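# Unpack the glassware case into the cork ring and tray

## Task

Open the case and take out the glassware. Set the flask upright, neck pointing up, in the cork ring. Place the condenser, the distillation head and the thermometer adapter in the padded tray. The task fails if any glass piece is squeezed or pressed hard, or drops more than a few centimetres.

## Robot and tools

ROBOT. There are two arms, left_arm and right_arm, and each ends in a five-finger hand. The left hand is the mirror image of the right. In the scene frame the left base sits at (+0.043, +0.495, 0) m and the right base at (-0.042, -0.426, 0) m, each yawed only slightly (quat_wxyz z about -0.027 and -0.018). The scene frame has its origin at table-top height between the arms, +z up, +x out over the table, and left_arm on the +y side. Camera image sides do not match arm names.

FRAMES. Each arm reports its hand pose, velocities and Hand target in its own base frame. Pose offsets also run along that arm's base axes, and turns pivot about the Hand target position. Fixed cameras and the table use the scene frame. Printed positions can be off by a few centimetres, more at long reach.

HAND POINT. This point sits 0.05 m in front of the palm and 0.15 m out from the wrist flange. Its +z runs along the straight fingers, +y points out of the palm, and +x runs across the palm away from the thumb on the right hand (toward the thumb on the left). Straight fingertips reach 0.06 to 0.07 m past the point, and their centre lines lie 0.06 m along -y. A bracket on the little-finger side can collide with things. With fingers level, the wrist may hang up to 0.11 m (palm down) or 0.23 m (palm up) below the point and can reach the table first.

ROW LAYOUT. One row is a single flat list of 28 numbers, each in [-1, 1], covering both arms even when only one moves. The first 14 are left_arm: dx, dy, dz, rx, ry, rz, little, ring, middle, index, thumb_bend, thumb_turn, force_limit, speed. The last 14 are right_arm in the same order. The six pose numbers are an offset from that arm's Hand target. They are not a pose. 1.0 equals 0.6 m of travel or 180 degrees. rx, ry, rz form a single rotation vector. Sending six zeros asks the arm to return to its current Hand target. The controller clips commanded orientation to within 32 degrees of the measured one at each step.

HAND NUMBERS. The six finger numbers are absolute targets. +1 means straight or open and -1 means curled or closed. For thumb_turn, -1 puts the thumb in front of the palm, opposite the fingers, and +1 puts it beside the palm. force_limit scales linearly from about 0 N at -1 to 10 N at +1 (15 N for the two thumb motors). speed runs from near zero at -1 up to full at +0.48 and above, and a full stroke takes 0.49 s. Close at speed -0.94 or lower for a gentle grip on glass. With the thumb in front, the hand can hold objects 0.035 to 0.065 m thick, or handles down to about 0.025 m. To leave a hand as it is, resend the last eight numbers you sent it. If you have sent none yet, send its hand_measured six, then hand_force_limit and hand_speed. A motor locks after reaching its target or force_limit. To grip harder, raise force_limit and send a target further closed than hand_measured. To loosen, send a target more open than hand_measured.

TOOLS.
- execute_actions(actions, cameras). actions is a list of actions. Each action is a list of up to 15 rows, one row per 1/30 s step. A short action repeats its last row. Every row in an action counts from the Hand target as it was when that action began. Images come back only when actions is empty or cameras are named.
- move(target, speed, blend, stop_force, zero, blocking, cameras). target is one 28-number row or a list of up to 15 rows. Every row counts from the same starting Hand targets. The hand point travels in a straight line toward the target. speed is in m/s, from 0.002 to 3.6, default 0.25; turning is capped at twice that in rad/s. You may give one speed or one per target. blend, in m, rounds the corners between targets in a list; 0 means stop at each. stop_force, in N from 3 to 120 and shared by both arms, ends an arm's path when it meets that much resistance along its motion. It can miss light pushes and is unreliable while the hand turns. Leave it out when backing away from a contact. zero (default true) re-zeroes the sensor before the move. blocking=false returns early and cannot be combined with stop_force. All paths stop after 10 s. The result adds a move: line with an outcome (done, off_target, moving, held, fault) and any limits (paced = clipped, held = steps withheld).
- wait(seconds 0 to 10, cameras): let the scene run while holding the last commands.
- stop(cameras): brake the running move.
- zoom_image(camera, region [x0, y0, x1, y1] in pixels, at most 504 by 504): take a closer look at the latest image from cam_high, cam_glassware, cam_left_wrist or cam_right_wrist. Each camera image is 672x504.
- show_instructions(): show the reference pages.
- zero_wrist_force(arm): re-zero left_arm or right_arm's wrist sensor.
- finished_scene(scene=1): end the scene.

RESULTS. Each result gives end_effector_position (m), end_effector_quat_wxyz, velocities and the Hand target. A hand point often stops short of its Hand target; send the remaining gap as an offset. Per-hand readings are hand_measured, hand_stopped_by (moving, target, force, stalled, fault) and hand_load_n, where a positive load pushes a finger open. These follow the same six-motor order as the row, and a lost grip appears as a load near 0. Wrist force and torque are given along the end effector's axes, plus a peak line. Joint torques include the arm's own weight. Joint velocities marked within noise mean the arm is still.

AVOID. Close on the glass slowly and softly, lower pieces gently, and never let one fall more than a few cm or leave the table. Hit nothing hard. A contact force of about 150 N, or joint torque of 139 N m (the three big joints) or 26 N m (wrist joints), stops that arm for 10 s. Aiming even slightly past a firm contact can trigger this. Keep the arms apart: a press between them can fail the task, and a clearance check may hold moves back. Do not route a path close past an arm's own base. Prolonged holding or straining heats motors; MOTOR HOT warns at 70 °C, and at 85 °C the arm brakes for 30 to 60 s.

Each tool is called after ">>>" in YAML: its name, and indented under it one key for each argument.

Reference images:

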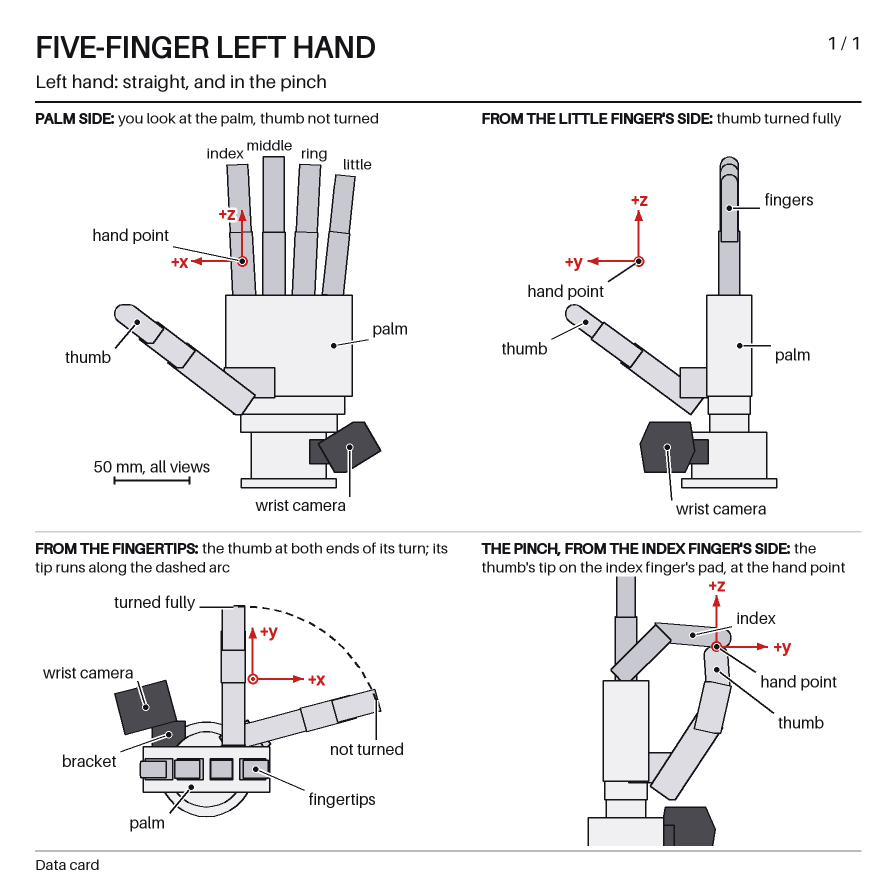

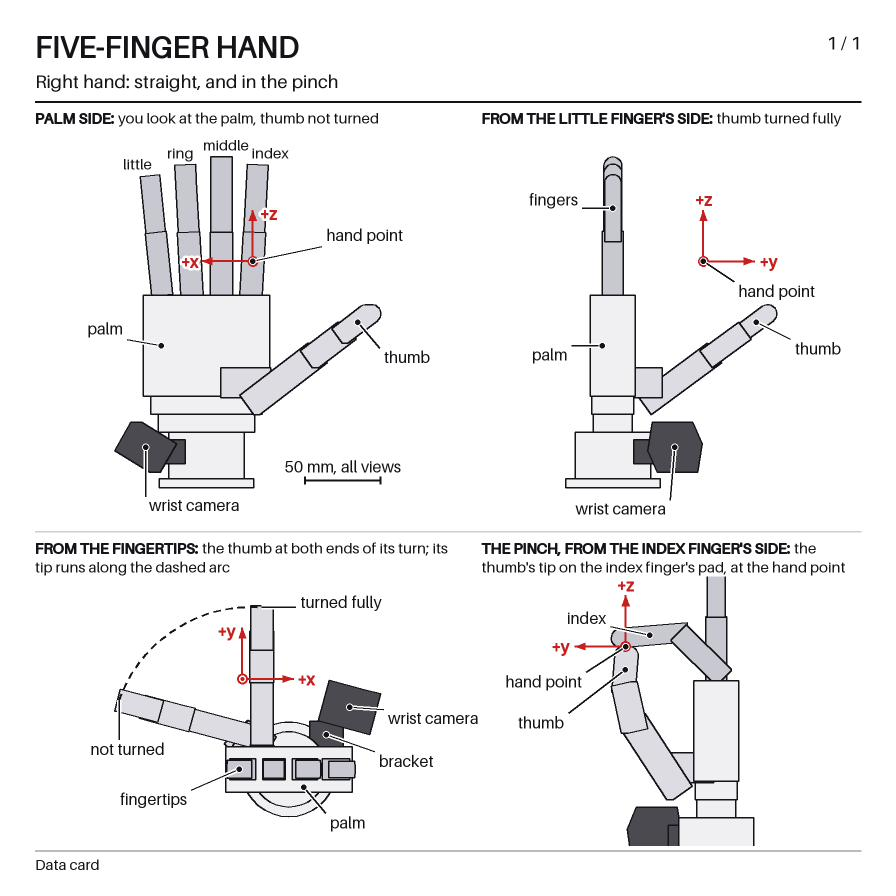

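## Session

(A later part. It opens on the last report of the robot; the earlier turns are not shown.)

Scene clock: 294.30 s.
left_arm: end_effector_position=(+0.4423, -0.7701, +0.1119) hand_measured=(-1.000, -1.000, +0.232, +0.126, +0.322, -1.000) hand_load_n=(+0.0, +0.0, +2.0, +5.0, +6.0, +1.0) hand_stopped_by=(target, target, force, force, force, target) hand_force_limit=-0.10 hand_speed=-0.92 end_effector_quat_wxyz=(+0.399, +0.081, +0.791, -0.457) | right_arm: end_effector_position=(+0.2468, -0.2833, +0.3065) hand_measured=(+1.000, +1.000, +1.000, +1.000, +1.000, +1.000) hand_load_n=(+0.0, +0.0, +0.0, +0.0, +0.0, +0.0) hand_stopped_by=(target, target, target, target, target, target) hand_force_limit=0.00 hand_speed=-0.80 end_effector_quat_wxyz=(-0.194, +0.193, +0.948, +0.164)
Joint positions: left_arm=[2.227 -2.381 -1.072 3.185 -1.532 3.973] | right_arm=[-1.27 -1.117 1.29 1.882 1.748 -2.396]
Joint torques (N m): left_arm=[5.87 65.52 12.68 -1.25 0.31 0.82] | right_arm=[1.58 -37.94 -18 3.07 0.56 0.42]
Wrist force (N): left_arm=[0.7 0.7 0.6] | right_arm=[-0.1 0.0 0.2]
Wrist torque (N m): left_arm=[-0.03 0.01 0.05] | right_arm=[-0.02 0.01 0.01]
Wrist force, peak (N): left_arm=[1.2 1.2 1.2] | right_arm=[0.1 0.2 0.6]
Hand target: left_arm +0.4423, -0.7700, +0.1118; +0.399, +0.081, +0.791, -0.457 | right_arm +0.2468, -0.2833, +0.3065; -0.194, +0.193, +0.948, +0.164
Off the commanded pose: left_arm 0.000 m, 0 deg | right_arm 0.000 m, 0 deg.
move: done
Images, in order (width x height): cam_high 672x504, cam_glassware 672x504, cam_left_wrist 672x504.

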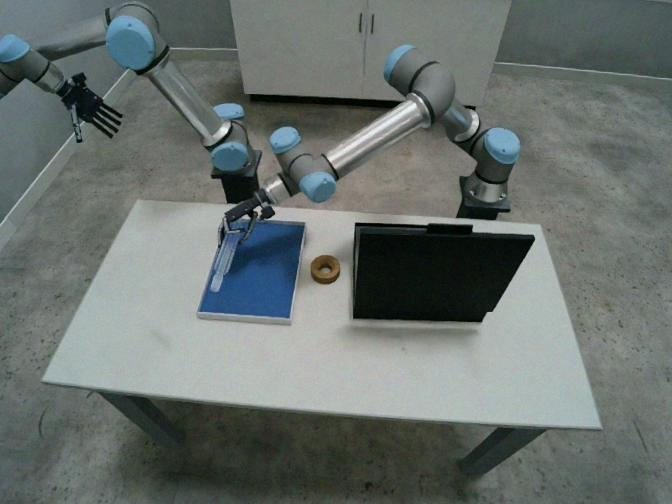

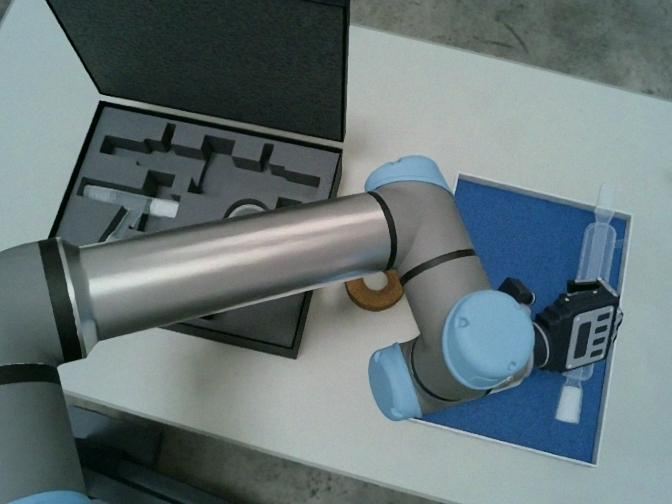

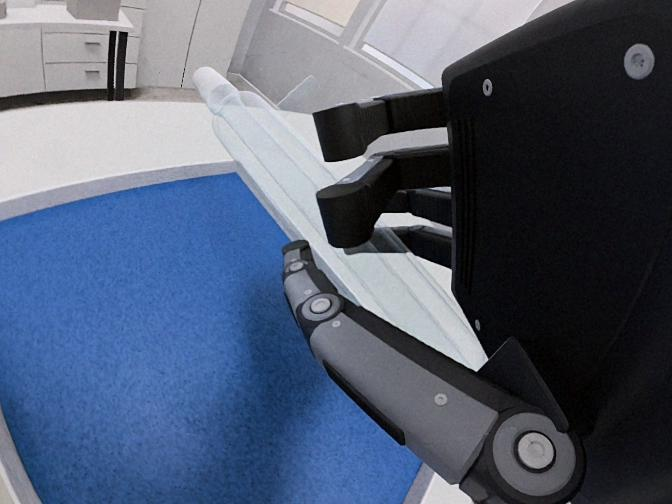

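>>> move:
  target: [0, 0, -0.07, 0,0.0222,0, -1,-1,-0.3,-0.5,0.0,-1, -0.1, -0.92, 0,0,0,0,0,0, 1,1,1,1,1,1, 0.0, -0.8]
  cameras: ["cam_high"]
  speed: 0.04

>>> zoom_image:
  camera: "cam_high"
  region: [190, 180, 310, 330]

>>> move:
  target: [0, 0, -0.08, 0,0,0, -1,-1,-0.3,-0.5,0.0,-1, -0.1, -0.92, 0,0,0,0,0,0, 1,1,1,1,1,1, 0.0, -0.8]
  cameras: ["cam_left_wrist", "cam_high", "cam_glassware"]
  speed: 0.02
  stop_force: 3

>>> zoom_image:
  camera: "cam_high"
  region: [190, 180, 310, 330]

Scene clock: 296.60 s.
left_arm: end_effector_position=(+0.4423, -0.7700, +0.0696) hand_measured=(-1.000, -1.000, +0.232, +0.126, +0.322, -1.000) hand_load_n=(+0.0, +0.0, +2.0, +5.0, +6.0, +0.5) hand_stopped_by=(target, target, force, force, force, target) hand_force_limit=-0.10 hand_speed=-0.92 end_effector_quat_wxyz=(+0.371, +0.065, +0.805, -0.459) | right_arm: end_effector_position=(+0.2468, -0.2833, +0.3065) hand_measured=(+1.000, +1.000, +1.000, +1.000, +1.000, +1.000) hand_load_n=(+0.0, +0.0, +0.0, +0.0, +0.0, +0.0) hand_stopped_by=(target, target, target, target, target, target) hand_force_limit=0.00 hand_speed=-0.80 end_effector_quat_wxyz=(-0.194, +0.193, +0.948, +0.164)
Joint positions: left_arm=[2.238 -2.43 -1.07 3.192 -1.506 3.923] | right_arm=[-1.27 -1.117 1.29 1.882 1.748 -2.396]
Joint torques (N m): left_arm=[-2.07 66.79 30.05 2.42 -0.2 1.69] | right_arm=[1.51 -38.42 -18.06 3.38 0.69 0.66]
Wrist force (N): left_arm=[0.5 1.0 0.9] | right_arm=[-0.2 0.4 0.0]
Wrist torque (N m): left_arm=[-0.03 0.02 0.06] | right_arm=[0.05 0.03 0.00]
Wrist force, peak (N): left_arm=[0.9 1.1 1.1] | right_arm=[0.0 0.4 0.7]
Hand target: left_arm +0.4423, -0.7700, +0.0698; +0.371, +0.065, +0.804, -0.459 | right_arm +0.2468, -0.2833, +0.3065; -0.194, +0.193, +0.948, +0.164
Off the commanded pose: left_arm 0.000 m, 0 deg | right_arm 0.000 m, 0 deg.
move: done
Images, in order (width x height): cam_high 672x504.

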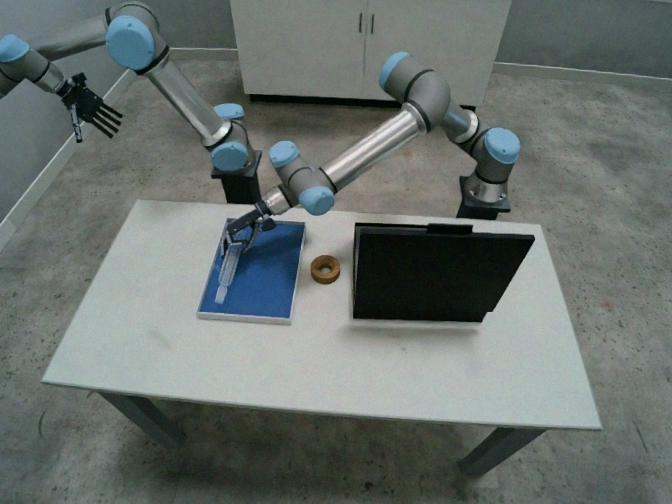

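Scaled by 3.360.

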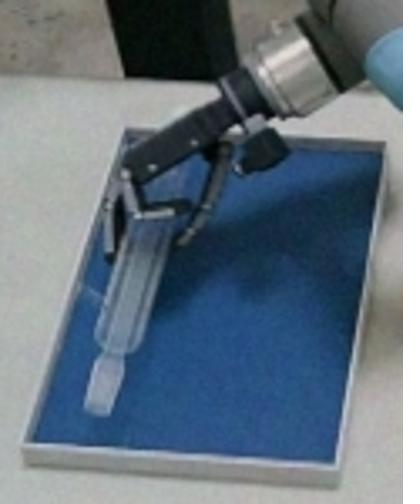

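Scene clock: 299.83 s.
left_arm: end_effector_position=(+0.4423, -0.7700, +0.0269) hand_measured=(-1.000, -1.000, +0.232, +0.126, +0.322, -1.000) hand_load_n=(+0.0, +0.0, +2.5, +5.0, +6.0, +1.0) hand_stopped_by=(target, target, force, force, force, target) hand_force_limit=-0.10 hand_speed=-0.92 end_effector_quat_wxyz=(+0.371, +0.065, +0.804, -0.459) | right_arm: end_effector_position=(+0.2468, -0.2833, +0.3065) hand_measured=(+1.000, +1.000, +1.000, +1.000, +1.000, +1.000) hand_load_n=(+0.0, +0.0, +0.0, +0.0, +0.0, +0.0) hand_stopped_by=(target, target, target, target, target, target) hand_force_limit=0.00 hand_speed=-0.80 end_effector_quat_wxyz=(-0.194, +0.193, +0.948, +0.164)
Joint positions: left_arm=[2.238 -2.474 -1.105 3.27 -1.506 3.923] | right_arm=[-1.27 -1.117 1.29 1.882 1.748 -2.396]
Joint torques (N m): left_arm=[-5.63 65.9 29.81 0.15 -1.54 2.04] | right_arm=[0.76 -38.15 -17.51 3.38 0.46 0.63]
Wrist force (N): left_arm=[-1.0 -1.3 0.0] | right_arm=[0.1 0.2 0.4]
Wrist torque (N m): left_arm=[-0.05 -0.05 0.06] | right_arm=[0.01 -0.02 0.02]
Wrist force, peak (N): left_arm=[-1.8 -2.4 -0.3] | right_arm=[-0.3 0.4 0.4]
Hand target: left_arm +0.4423, -0.7700, +0.0270; +0.371, +0.065, +0.804, -0.459 (not the last commanded pose) | right_arm +0.2468, -0.2833, +0.3065; -0.194, +0.193, +0.948, +0.164
Off the commanded pose: left_arm 0.005 m, 0 deg | right_arm 0.000 m, 0 deg.
move: contact (left_arm)
Images, in order (width x height): cam_high 672x504, cam_glassware 672x504, cam_left_wrist 672x504.

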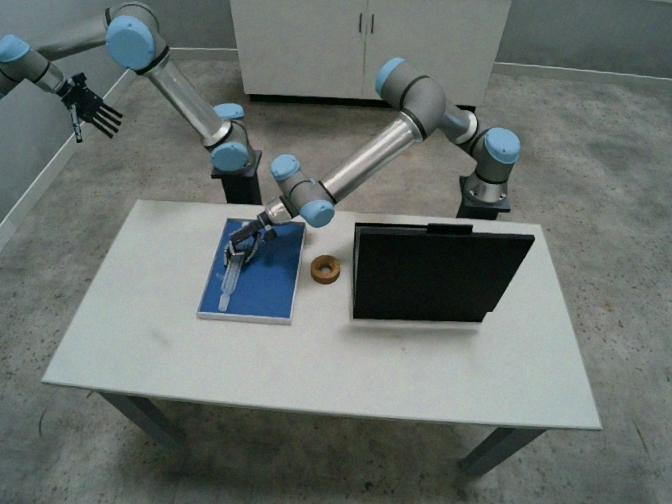

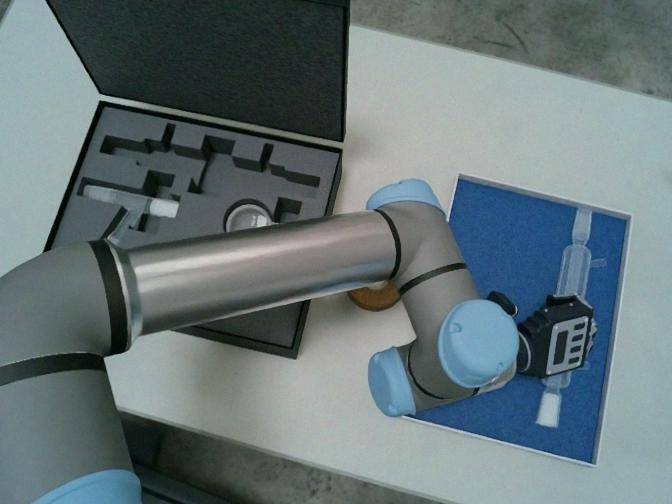

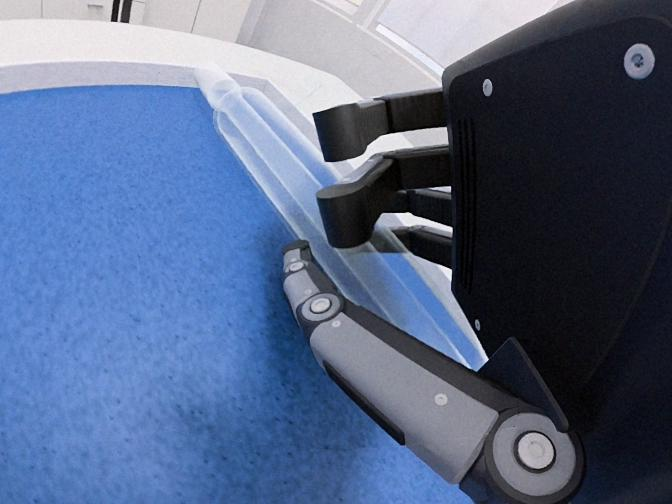

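Scaled by 3.360.

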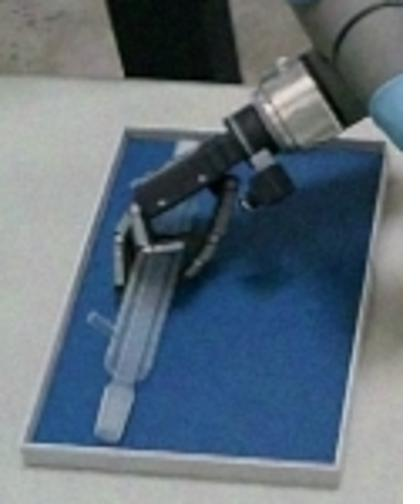

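>>> move:
  target: [0, 0, 0, 0,0,0, -1,-1,0.3,0.3,0.5,-1, -0.1, -0.85, 0,0,0,0,0,0, 1,1,1,1,1,1, 0.0, -0.8]
  cameras: ["cam_high","cam_left_wrist"]
  speed: 0.02

>>> zoom_image:
  camera: "cam_high"
  region: [190, 180, 310, 330]

Scene clock: 301.60 s.
left_arm: end_effector_position=(+0.4423, -0.7700, +0.0270) hand_measured=(-1.000, -1.000, +0.300, +0.300, +0.500, -1.000) hand_load_n=(+0.0, +0.0, +0.0, +0.0, +0.0, +0.0) hand_stopped_by=(target, target, target, target, target, target) hand_force_limit=-0.10 hand_speed=-0.85 end_effector_quat_wxyz=(+0.371, +0.065, +0.804, -0.459) | right_arm: end_effector_position=(+0.2468, -0.2833, +0.3065) hand_measured=(+1.000, +1.000, +1.000, +1.000, +1.000, +1.000) hand_load_n=(+0.0, +0.0, +0.0, +0.0, +0.0, +0.0) hand_stopped_by=(target, target, target, target, target, target) hand_force_limit=0.00 hand_speed=-0.80 end_effector_quat_wxyz=(-0.194, +0.193, +0.948, +0.164)
Joint positions: left_arm=[2.238 -2.474 -1.105 3.27 -1.506 3.923] | right_arm=[-1.27 -1.117 1.29 1.882 1.748 -2.396]
Joint torques (N m): left_arm=[-4.97 58.48 27 2.25 -1.47 1.73] | right_arm=[-0.05 -37.91 -17.65 3.22 0.51 0.49]
Wrist force (N): left_arm=[-0.8 -0.9 0.4] | right_arm=[-0.1 0.3 0.2]
Wrist torque (N m): left_arm=[-0.10 0.00 0.08] | right_arm=[0.04 0.01 0.02]
Wrist force, peak (N): left_arm=[-1.9 -1.8 -0.8] | right_arm=[0.2 0.3 0.5]
Hand target: left_arm +0.4423, -0.7700, +0.0270; +0.371, +0.065, +0.804, -0.459 | right_arm +0.2468, -0.2833, +0.3065; -0.194, +0.193, +0.948, +0.164
Off the commanded pose: left_arm 0.000 m, 0 deg | right_arm 0.000 m, 0 deg.
move: done
Images, in order (width x height): cam_high 672x504, cam_left_wrist 672x504.

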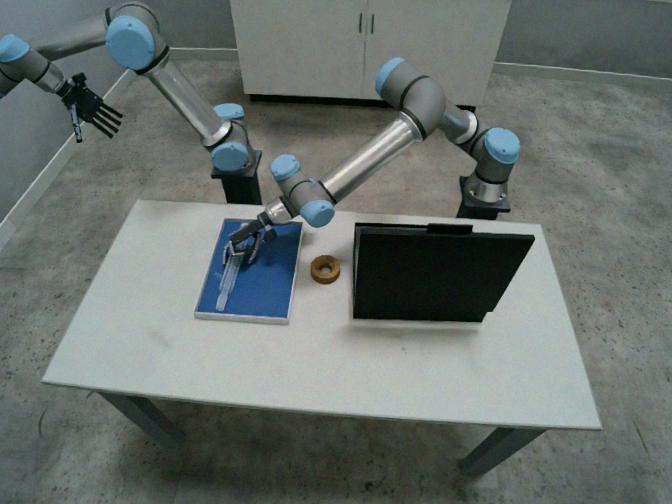

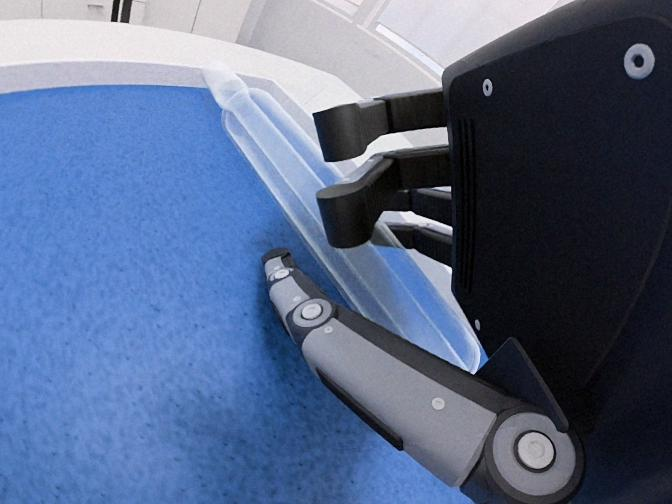

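Scaled by 3.360.

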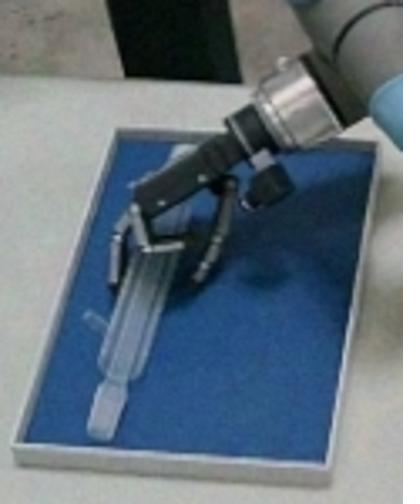

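>>> move:
  target:
    - [0, 0, 0, 0,0,0, -1,-1,0.45,0.45,0.7,-1, -0.1, -0.7, 0,0,0,0,0,0, 1,1,1,1,1,1, 0.0, -0.8]
    - [0, 0, 0.05, 0,0,0, -1,-1,0.45,0.45,0.7,-1, -0.1, -0.7, 0,0,0,0,0,0, 1,1,1,1,1,1, 0.0, -0.8]
  cameras: ["cam_high","cam_left_wrist"]
  speed: 0.03

>>> zoom_image:
  camera: "cam_high"
  region: [190, 180, 310, 330]

Scene clock: 304.23 s.
left_arm: end_effector_position=(+0.4423, -0.7700, +0.0572) hand_measured=(-1.000, -1.000, +0.450, +0.450, +0.700, -1.000) hand_load_n=(+0.0, +0.0, +0.0, +0.0, +0.0, +0.0) hand_stopped_by=(target, target, target, target, target, target) hand_force_limit=-0.10 hand_speed=-0.70 end_effector_quat_wxyz=(+0.371, +0.065, +0.804, -0.459) | right_arm: end_effector_position=(+0.2468, -0.2833, +0.3065) hand_measured=(+1.000, +1.000, +1.000, +1.000, +1.000, +1.000) hand_load_n=(+0.5, +0.0, +0.0, +0.0, +0.0, +0.0) hand_stopped_by=(target, target, target, target, target, target) hand_force_limit=0.00 hand_speed=-0.80 end_effector_quat_wxyz=(-0.194, +0.193, +0.948, +0.164)
Joint positions: left_arm=[2.238 -2.442 -1.082 3.216 -1.506 3.923] | right_arm=[-1.27 -1.117 1.29 1.882 1.748 -2.396]
Joint torques (N m): left_arm=[-2.81 49.57 17.82 2.7 -1.39 1.18] | right_arm=[1.29 -38.94 -17.56 3.27 0.58 0.45]
Wrist force (N): left_arm=[-0.5 -0.7 0.4] | right_arm=[0.0 0.1 0.2]
Wrist torque (N m): left_arm=[-0.10 -0.02 0.08] | right_arm=[0.00 0.00 0.01]
Wrist force, peak (N): left_arm=[-2.3 -4.4 0.8] | right_arm=[-0.4 0.3 0.4]
Hand target: left_arm +0.4423, -0.7700, +0.0570; +0.371, +0.065, +0.804, -0.459 | right_arm +0.2468, -0.2833, +0.3065; -0.194, +0.193, +0.948, +0.164
Off the commanded pose: left_arm 0.000 m, 0 deg | right_arm 0.000 m, 0 deg.
move: done
Images, in order (width x height): cam_high 672x504, cam_left_wrist 672x504.

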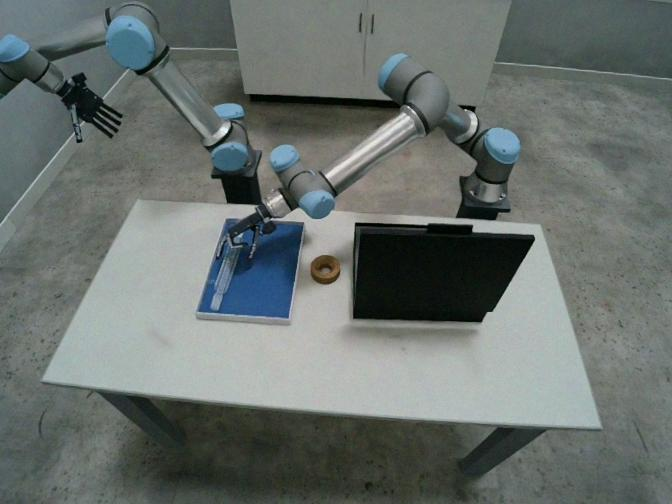

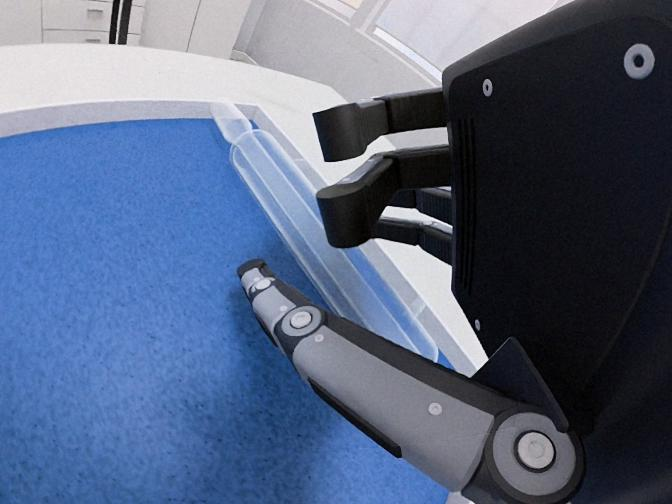

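Scaled by 3.360.

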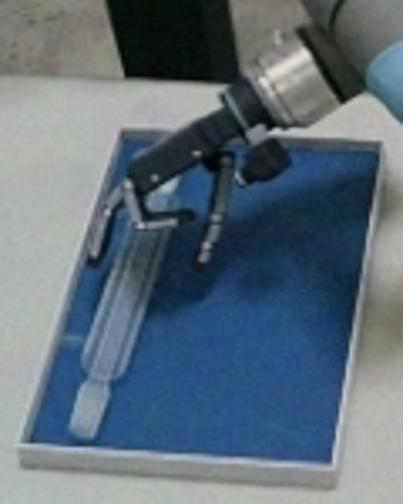

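>>> move:
  target:
    - [0, 0.02, 0.25, 0,0,0, -1,-1,0.45,0.45,0.7,-1, -0.1, -0.7, 0,0,0,0,0,0, 1,1,1,1,1,1, 0.0, -0.8]
    - [-0.05, 0.45, 0.4, 0,0,0, -1,-1,0.45,0.45,0.7,-1, -0.1, -0.7, 0,0,0,0,0,0, 1,1,1,1,1,1, 0.0, -0.8]
  cameras: ["cam_high","cam_glassware"]
  speed: 0.15

>>> zoom_image:
  camera: "cam_high"
  region: [190, 180, 310, 330]

>>> zoom_image:
  camera: "cam_glassware"
  region: [380, 150, 660, 480]

Scene clock: 308.30 s.
left_arm: end_effector_position=(+0.4123, -0.5000, +0.2969) hand_measured=(-1.000, -1.000, +0.450, +0.450, +0.700, -1.000) hand_load_n=(+0.0, +0.0, +0.0, +0.0, +0.0, +0.0) hand_stopped_by=(target, target, target, target, target, target) hand_force_limit=-0.10 hand_speed=-0.70 end_effector_quat_wxyz=(+0.371, +0.065, +0.804, -0.459) | right_arm: end_effector_position=(+0.2468, -0.2833, +0.3065) hand_measured=(+1.000, +1.000, +1.000, +1.000, +1.000, +1.000) hand_load_n=(+0.0, +0.0, +0.0, +0.0, +0.0, +0.0) hand_stopped_by=(target, target, target, target, target, target) hand_force_limit=0.00 hand_speed=-0.80 end_effector_quat_wxyz=(-0.194, +0.193, +0.948, +0.164)
Joint positions: left_arm=[2.578 -1.692 -1.592 2.951 -1.183 4.033] | right_arm=[-1.27 -1.117 1.29 1.882 1.748 -2.396]
Joint torques (N m): left_arm=[1.39 27.11 28.99 2.62 -1.21 -2.36] | right_arm=[0.69 -38.4 -17.63 3.08 0.48 0.51]
Wrist force (N): left_arm=[-0.4 -0.7 0.2] | right_arm=[0.2 0.2 0.2]
Wrist torque (N m): left_arm=[-0.06 -0.05 -0.07] | right_arm=[0.01 -0.03 0.03]
Wrist force, peak (N): left_arm=[-1.7 -1.5 -0.4] | right_arm=[0.0 0.5 0.5]
Hand target: left_arm +0.4123, -0.5000, +0.2970; +0.371, +0.065, +0.804, -0.459 | right_arm +0.2468, -0.2833, +0.3065; -0.194, +0.193, +0.948, +0.164
Off the commanded pose: left_arm 0.000 m, 0 deg | right_arm 0.000 m, 0 deg.
move: done
Images, in order (width x height): cam_high 672x504, cam_glassware 672x504.

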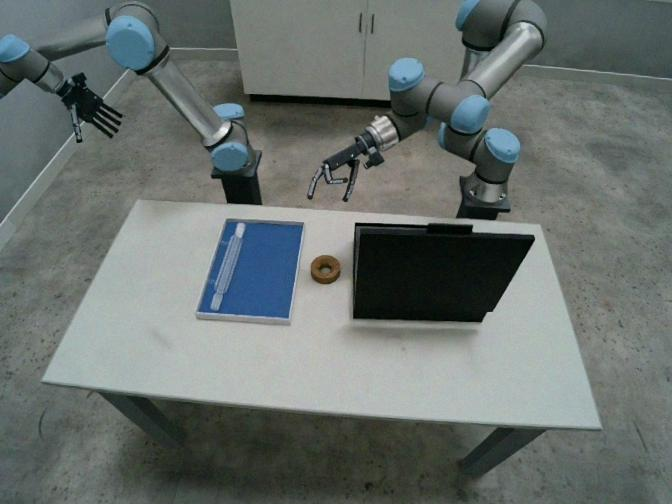

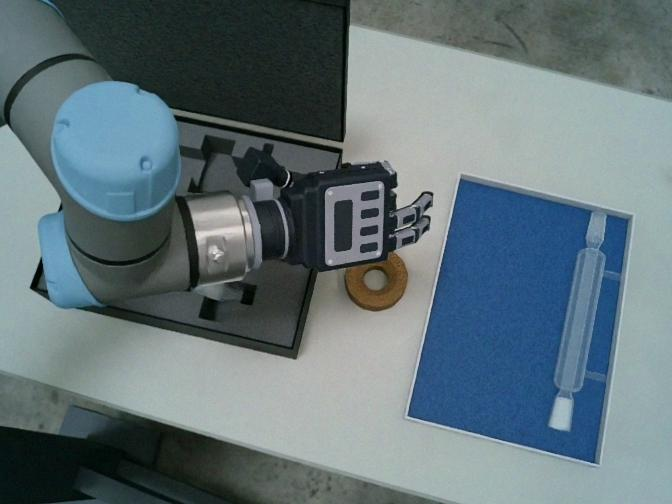

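Scaled by 3.360.

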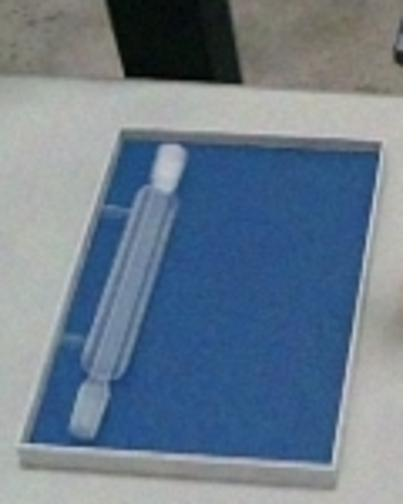

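Scaled by 1.527.

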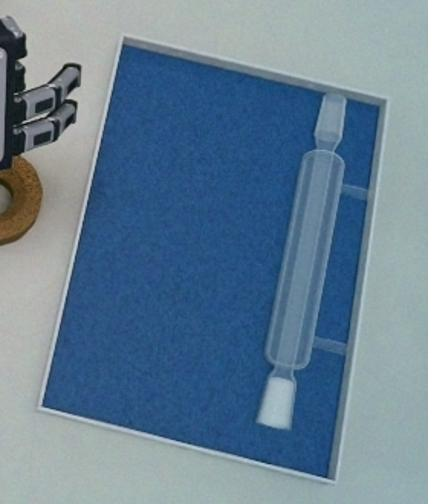

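>>> move:
  target: [-0.03, 0.1, 0.0, -0.0464,0.0907,0.2553, -1,-1,0.36,0.36,0.4,-1, -0.7, -0.3, 0,0,0,0,0,0, 1,1,1,1,1,1, 0.0, -0.8]
  cameras: []
  speed: 0.2

>>> move:
  target: [0.0, 0.28, 0.0, -0.0464,0.0907,0.2553, -1,-1,0.36,0.36,0.4,-1, -0.7, -0.3, 0,0,0,0,0,0, 1,1,1,1,1,1, 0.0, -0.8]
  cameras: ["cam_high","cam_glassware","cam_left_wrist"]
  speed: 0.2

>>> zoom_image:
  camera: "cam_left_wrist"
  region: [80, 80, 420, 420]

Scene clock: 311.63 s.
left_arm: end_effector_position=(+0.3943, -0.4400, +0.2969) hand_measured=(-1.000, -1.000, +0.360, +0.360, +0.400, -1.000) hand_load_n=(+0.0, +0.0, +0.0, +0.0, +0.0, +0.0) hand_stopped_by=(target, target, target, target, target, target) hand_force_limit=-0.70 hand_speed=-0.30 end_effector_quat_wxyz=(+0.409, -0.343, +0.775, -0.338) | right_arm: end_effector_position=(+0.2468, -0.2833, +0.3065) hand_measured=(+1.000, +1.000, +1.000, +1.000, +1.000, +1.000) hand_load_n=(+0.0, +0.0, +0.0, +0.0, +0.0, +0.0) hand_stopped_by=(target, target, target, target, target, target) hand_force_limit=0.00 hand_speed=-0.80 end_effector_quat_wxyz=(-0.194, +0.193, +0.948, +0.164)
Joint positions: left_arm=[2.37 -1.746 -1.464 2.706 -2.014 3.373] | right_arm=[-1.27 -1.117 1.29 1.882 1.748 -2.396]
Joint torques (N m): left_arm=[6.85 39.22 12.84 1.69 0.96 0.72] | right_arm=[0.77 -39.62 -19.1 3.03 0.71 0.62]
Wrist force (N): left_arm=[-0.5 -0.6 -0.1] | right_arm=[-0.2 0.2 0.3]
Wrist torque (N m): left_arm=[-0.03 -0.02 -0.11] | right_arm=[0.01 0.02 0.01]
Wrist force, peak (N): left_arm=[-0.3 -1.2 0.2] | right_arm=[0.0 0.5 0.4]
Hand target: left_arm +0.3943, -0.4400, +0.2970; +0.409, -0.343, +0.775, -0.338 | right_arm +0.2468, -0.2833, +0.3065; -0.194, +0.193, +0.948, +0.164
Off the commanded pose: left_arm 0.000 m, 0 deg | right_arm 0.000 m, 0 deg.
move: done
No camera images: "cameras" was empty.

Scene clock: 314.27 s.
left_arm: end_effector_position=(+0.3944, -0.2720, +0.2969) hand_measured=(-1.000, -1.000, +0.360, +0.360, +0.400, -1.000) hand_load_n=(+0.0, +0.0, +0.0, -0.5, +0.0, +0.0) hand_stopped_by=(target, target, target, target, target, target) hand_force_limit=-0.70 hand_speed=-0.30 end_effector_quat_wxyz=(-0.372, +0.688, -0.603, +0.156) | right_arm: end_effector_position=(+0.2468, -0.2833, +0.3065) hand_measured=(+1.000, +1.000, +1.000, +1.000, +1.000, +1.000) hand_load_n=(+0.0, +0.0, +0.0, +0.0, +0.0, +0.0) hand_stopped_by=(target, target, target, target, target, target) hand_force_limit=0.00 hand_speed=-0.80 end_effector_quat_wxyz=(-0.194, +0.193, +0.948, +0.164)
Joint positions: left_arm=[2.579 -1.787 -1.387 2.125 -2.249 2.636] | right_arm=[-1.27 -1.117 1.29 1.882 1.748 -2.396]
Joint torques (N m): left_arm=[-1.75 32.06 19.43 -0.21 1.78 0.96] | right_arm=[1.23 -38.93 -17.75 3.27 0.56 0.48]
Wrist force (N): left_arm=[-0.6 -0.8 -0.2] | right_arm=[0.1 0.1 0.3]
Wrist torque (N m): left_arm=[-0.07 -0.01 -0.13] | right_arm=[0.00 -0.01 0.02]
Wrist force, peak (N): left_arm=[-1.2 -0.8 0.2] | right_arm=[-0.2 0.3 0.6]
Hand target: left_arm +0.3943, -0.2720, +0.2970; -0.372, +0.688, -0.603, +0.156 | right_arm +0.2468, -0.2833, +0.3065; -0.194, +0.193, +0.948, +0.164
Off the commanded pose: left_arm 0.000 m, 0 deg | right_arm 0.000 m, 0 deg.
move: done
Images, in order (width x height): cam_high 672x504, cam_glassware 672x504, cam_left_wrist 672x504.

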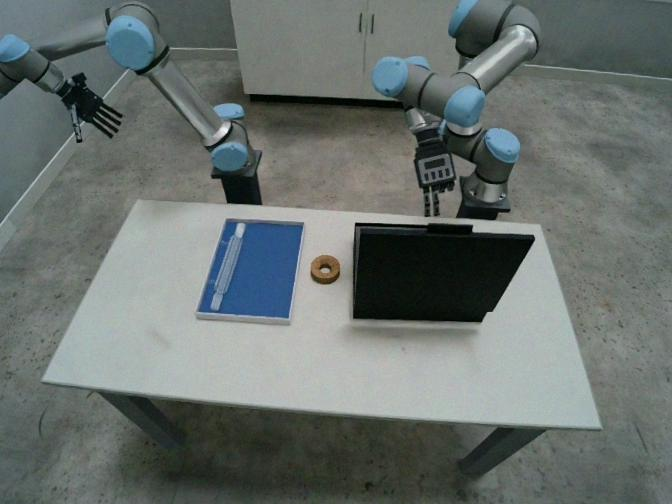

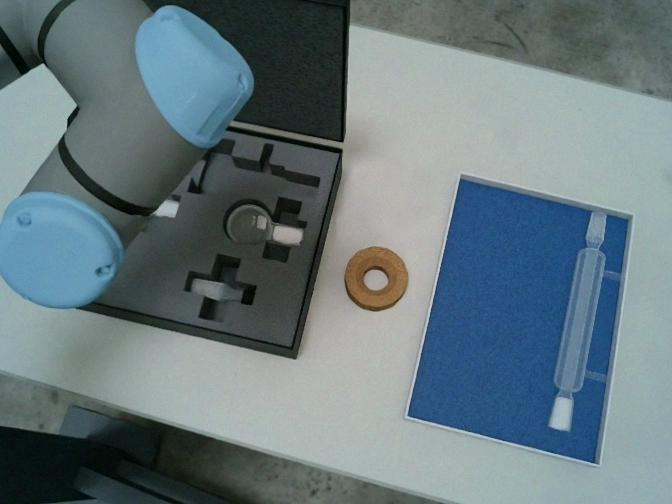

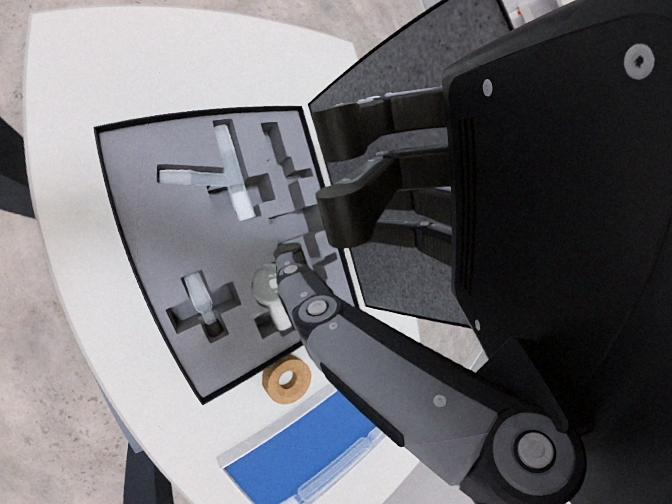

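Scaled by 1.482 from the camera's 672x504 image, which has a finer 960x720 frame.

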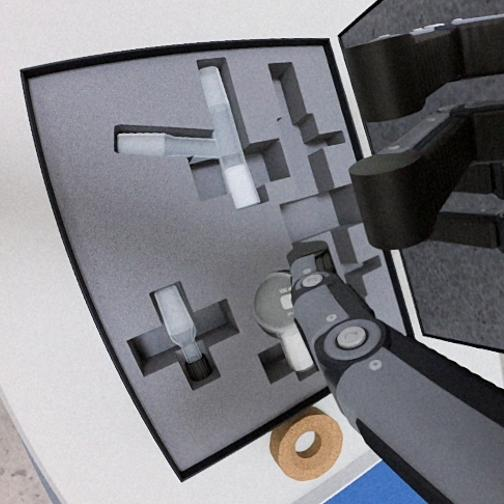

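>>> move:
  target:
    - [0.0513, 0.1108, -0.1, -0.0393,-0.0022,-0.0032, -1,-1,0.25,0.25,0.3,-1, -0.7, -0.3, 0,0,0,0,0,0, 1,1,1,1,1,1, 0.0, -0.8]
    - [0.0513, 0.1108, -0.28, -0.0393,-0.0022,-0.0032, -1,-1,0.25,0.25,0.3,-1, -0.7, -0.3, 0,0,0,0,0,0, 1,1,1,1,1,1, 0.0, -0.8]
  cameras: ["cam_glassware","cam_left_wrist"]
  speed: 0.1

>>> zoom_image:
  camera: "cam_left_wrist"
  region: [180, 80, 430, 330]

Scene clock: 319.90 s.
left_arm: end_effector_position=(+0.4251, -0.2055, +0.1289) hand_measured=(-1.000, -1.000, +0.250, +0.250, +0.300, -1.000) hand_load_n=(+0.0, +0.0, +0.0, +0.0, +0.0, +0.0) hand_stopped_by=(target, target, target, target, target, target) hand_force_limit=-0.70 hand_speed=-0.30 end_effector_quat_wxyz=(-0.330, +0.706, -0.594, +0.197) | right_arm: end_effector_position=(+0.2468, -0.2833, +0.3065) hand_measured=(+1.000, +1.000, +1.000, +1.000, +1.000, +1.000) hand_load_n=(+0.0, +0.0, +0.0, +0.0, +0.0, +0.0) hand_stopped_by=(target, target, target, target, target, target) hand_force_limit=0.00 hand_speed=-0.80 end_effector_quat_wxyz=(-0.194, +0.193, +0.948, +0.164)
Joint positions: left_arm=[2.845 -1.737 -1.846 2.696 -2.002 2.828] | right_arm=[-1.27 -1.117 1.29 1.882 1.748 -2.396]
Joint torques (N m): left_arm=[5.46 36.4 26.57 -2.13 1.62 1.72] | right_arm=[0.98 -39.51 -18 3.08 0.44 0.55]
Wrist force (N): left_arm=[-0.4 -0.6 -0.1] | right_arm=[-0.1 0.4 0.2]
Wrist torque (N m): left_arm=[-0.03 -0.03 0.11] | right_arm=[0.04 0.01 0.01]
Wrist force, peak (N): left_arm=[-0.6 -1.3 -1.2] | right_arm=[-0.1 0.5 0.4]
Hand target: left_arm +0.4251, -0.2055, +0.1290; -0.330, +0.706, -0.594, +0.197 | right_arm +0.2468, -0.2833, +0.3065; -0.194, +0.193, +0.948, +0.164
Off the commanded pose: left_arm 0.000 m, 0 deg | right_arm 0.000 m, 0 deg.
move: done
Images, in order (width x height): cam_glassware 672x504, cam_left_wrist 672x504.

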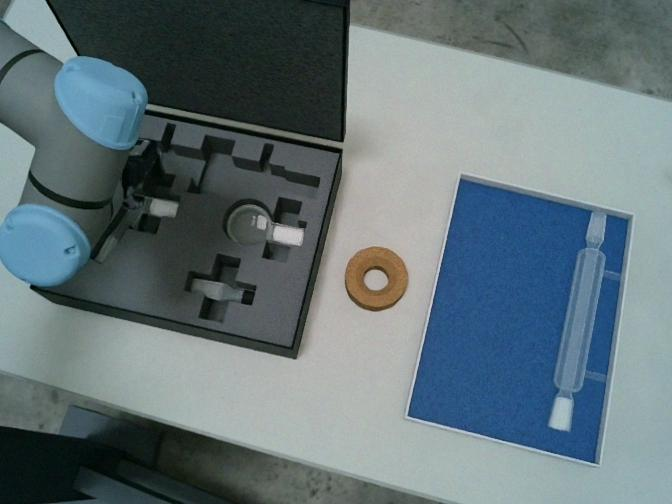

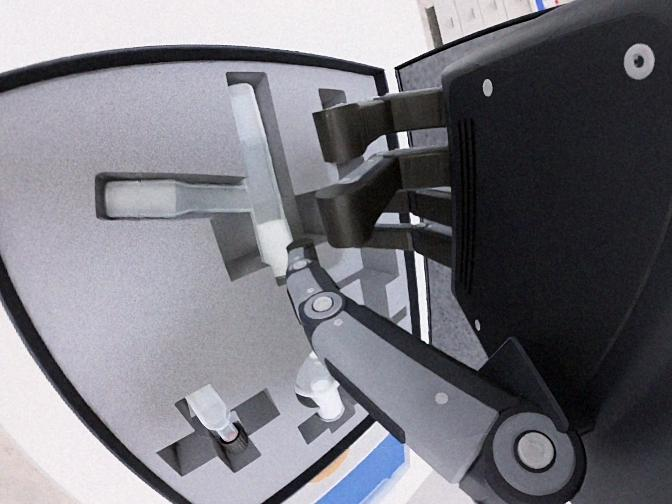

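Scaled by 2.016 from the camera's 672x504 image, which has a finer 960x720 frame.

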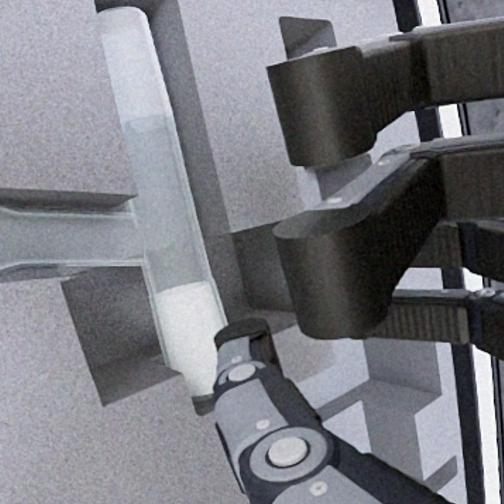

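>>> move:
  target: [-0.0015, -0.0013, -0.1275, 0,0,0, -1,-1,0.25,0.25,0.3,-1, -0.7, -0.3, 0,0,0,0,0,0, 1,1,1,1,1,1, 0.0, -0.8]
  cameras: ["cam_left_wrist"]
  speed: 0.025
  stop_force: 3

>>> zoom_image:
  camera: "cam_left_wrist"
  region: [200, 120, 420, 340]

Scene clock: 325.63 s.
left_arm: end_effector_position=(+0.4242, -0.2063, +0.0525) hand_measured=(-1.000, -1.000, +0.250, +0.250, +0.300, -1.000) hand_load_n=(+0.0, +0.0, +0.0, +0.5, +0.0, +0.0) hand_stopped_by=(target, target, target, target, target, target) hand_force_limit=-0.70 hand_speed=-0.30 end_effector_quat_wxyz=(-0.330, +0.706, -0.594, +0.197) | right_arm: end_effector_position=(+0.2468, -0.2833, +0.3065) hand_measured=(+1.000, +1.000, +1.000, +1.000, +1.000, +1.000) hand_load_n=(+0.0, +0.0, +0.0, +0.0, +0.0, +0.0) hand_stopped_by=(target, target, target, target, target, target) hand_force_limit=0.00 hand_speed=-0.80 end_effector_quat_wxyz=(-0.194, +0.193, +0.948, +0.164)
Joint positions: left_arm=[2.842 -1.835 -1.95 2.897 -2.004 2.826] | right_arm=[-1.27 -1.117 1.29 1.882 1.748 -2.396]
Joint torques (N m): left_arm=[-6.22 38.26 26.41 -2.87 -0.49 -1.57] | right_arm=[0.13 -38.61 -17.9 3.38 0.6 0.6]
Wrist force (N): left_arm=[-2.2 -0.7 -0.4] | right_arm=[-0.1 0.1 0.3]
Wrist torque (N m): left_arm=[0.00 0.01 0.03] | right_arm=[-0.01 0.01 0.01]
Wrist force, peak (N): left_arm=[-2.1 -1.4 -0.7] | right_arm=[0.0 0.3 0.6]
Hand target: left_arm +0.4242, -0.2063, +0.0525; -0.330, +0.706, -0.594, +0.197 | right_arm +0.2468, -0.2833, +0.3065; -0.194, +0.193, +0.948, +0.164
Off the commanded pose: left_arm 0.000 m, 0 deg | right_arm 0.000 m, 0 deg.
move: done
Images, in order (width x height): cam_left_wrist 672x504.

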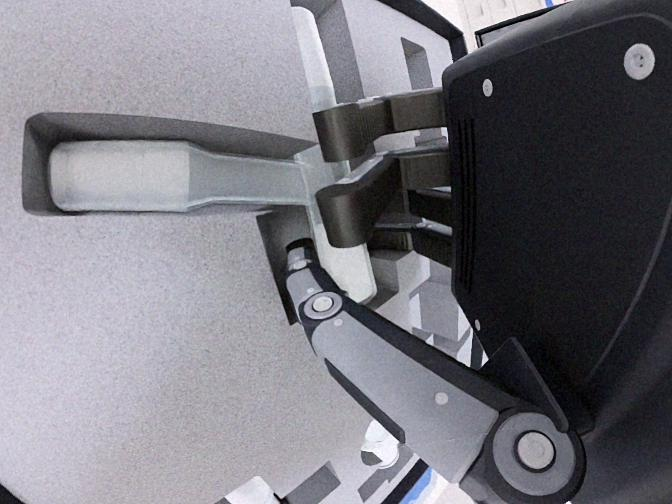

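Scaled by 2.291 from the camera's 672x504 image, which has a finer 960x720 frame.

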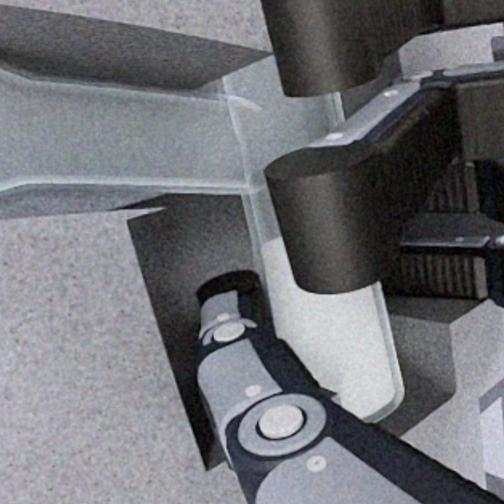

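>>> move:
  target: [0, 0.0035, 0, 0,0,0, -1,-1,0.25,0.25,0.3,-1, -0.7, -0.3, 0,0,0,0,0,0, 1,1,1,1,1,1, 0.0, -0.8]
  cameras: []
  speed: 0.01

>>> move:
  target: [0, 0, 0, 0,0,0, -1,-1,-0.25,-0.25,0.3,-1, -0.7, -0.88, 0,0,0,0,0,0, 1,1,1,1,1,1, 0.0, -0.8]
  cameras: ["cam_left_wrist"]
  speed: 0.02

>>> zoom_image:
  camera: "cam_left_wrist"
  region: [200, 120, 420, 340]

Scene clock: 326.80 s.
left_arm: end_effector_position=(+0.4242, -0.2041, +0.0525) hand_measured=(-1.000, -1.000, +0.250, +0.250, +0.300, -1.000) hand_load_n=(+0.0, +0.0, -0.5, +0.0, +0.0, +0.0) hand_stopped_by=(target, target, target, target, target, target) hand_force_limit=-0.70 hand_speed=-0.30 end_effector_quat_wxyz=(-0.330, +0.706, -0.594, +0.197) | right_arm: end_effector_position=(+0.2468, -0.2833, +0.3065) hand_measured=(+1.000, +1.000, +1.000, +1.000, +1.000, +1.000) hand_load_n=(+0.0, +0.5, +0.0, +0.0, +0.0, +0.0) hand_stopped_by=(target, target, target, target, target, target) hand_force_limit=0.00 hand_speed=-0.80 end_effector_quat_wxyz=(-0.194, +0.193, +0.948, +0.164)
Joint positions: left_arm=[2.848 -1.832 -1.954 2.899 -2.001 2.831] | right_arm=[-1.27 -1.117 1.29 1.882 1.748 -2.396]
Joint torques (N m): left_arm=[0.06 34.49 10.06 0.59 1.06 1.7] | right_arm=[1.53 -38.84 -17.36 3.02 0.69 0.47]
Wrist force (N): left_arm=[0.8 -0.5 -0.8] | right_arm=[0.0 0.1 0.1]
Wrist torque (N m): left_arm=[-0.01 0.03 -0.08] | right_arm=[0.01 0.00 0.01]
Wrist force, peak (N): left_arm=[-2.0 -0.9 -0.3] | right_arm=[-0.2 0.2 0.6]
Hand target: left_arm +0.4242, -0.2042, +0.0525; -0.330, +0.706, -0.594, +0.197 | right_arm +0.2468, -0.2833, +0.3065; -0.194, +0.193, +0.948, +0.164
Off the commanded pose: left_arm 0.000 m, 0 deg | right_arm 0.000 m, 0 deg.
move: done
No camera images: "cameras" was empty.

Scene clock: 327.73 s.
left_arm: end_effector_position=(+0.4242, -0.2042, +0.0525) hand_measured=(-1.000, -1.000, +0.084, +0.028, +0.300, -1.000) hand_load_n=(+0.0, +0.0, +0.0, +0.5, +0.5, +0.0) hand_stopped_by=(target, target, force, force, target, target) hand_force_limit=-0.70 hand_speed=-0.88 end_effector_quat_wxyz=(-0.330, +0.706, -0.594, +0.197) | right_arm: end_effector_position=(+0.2468, -0.2833, +0.3065) hand_measured=(+1.000, +1.000, +1.000, +1.000, +1.000, +1.000) hand_load_n=(+0.0, +0.0, +0.0, +0.0, +0.0, +0.0) hand_stopped_by=(target, target, target, target, target, target) hand_force_limit=0.00 hand_speed=-0.80 end_effector_quat_wxyz=(-0.194, +0.193, +0.948, +0.164)
Joint positions: left_arm=[2.848 -1.832 -1.954 2.899 -2.001 2.831] | right_arm=[-1.27 -1.117 1.29 1.882 1.748 -2.396]
Joint torques (N m): left_arm=[-6.31 25.42 24.09 -3.07 -2.12 -1.7] | right_arm=[0.88 -39.19 -17.71 3.23 0.7 0.7]
Wrist force (N): left_arm=[-0.4 -0.2 0.1] | right_arm=[0.0 0.1 0.3]
Wrist torque (N m): left_arm=[0.00 -0.03 -0.09] | right_arm=[-0.01 0.00 0.01]
Wrist force, peak (N): left_arm=[-0.1 -1.5 1.8] | right_arm=[0.0 0.5 0.4]
Hand target: left_arm +0.4242, -0.2042, +0.0525; -0.330, +0.706, -0.594, +0.197 | right_arm +0.2468, -0.2833, +0.3065; -0.194, +0.193, +0.948, +0.164
Off the commanded pose: left_arm 0.000 m, 0 deg | right_arm 0.000 m, 0 deg.
move: done
Images, in order (width x height): cam_left_wrist 672x504.

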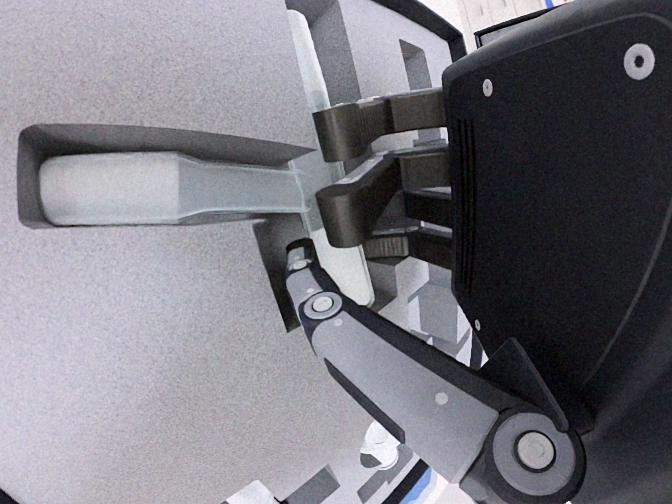

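Scaled by 2.291 from the camera's 672x504 image, which has a finer 960x720 frame.

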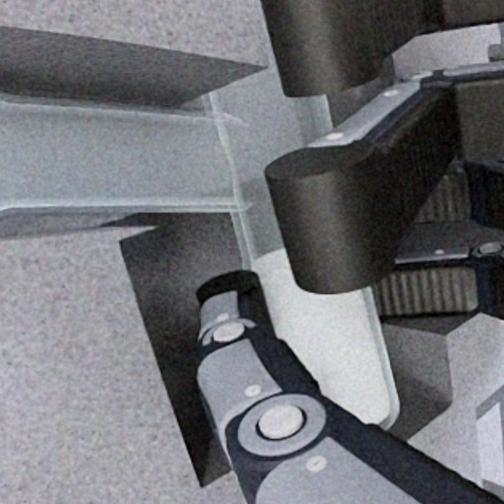

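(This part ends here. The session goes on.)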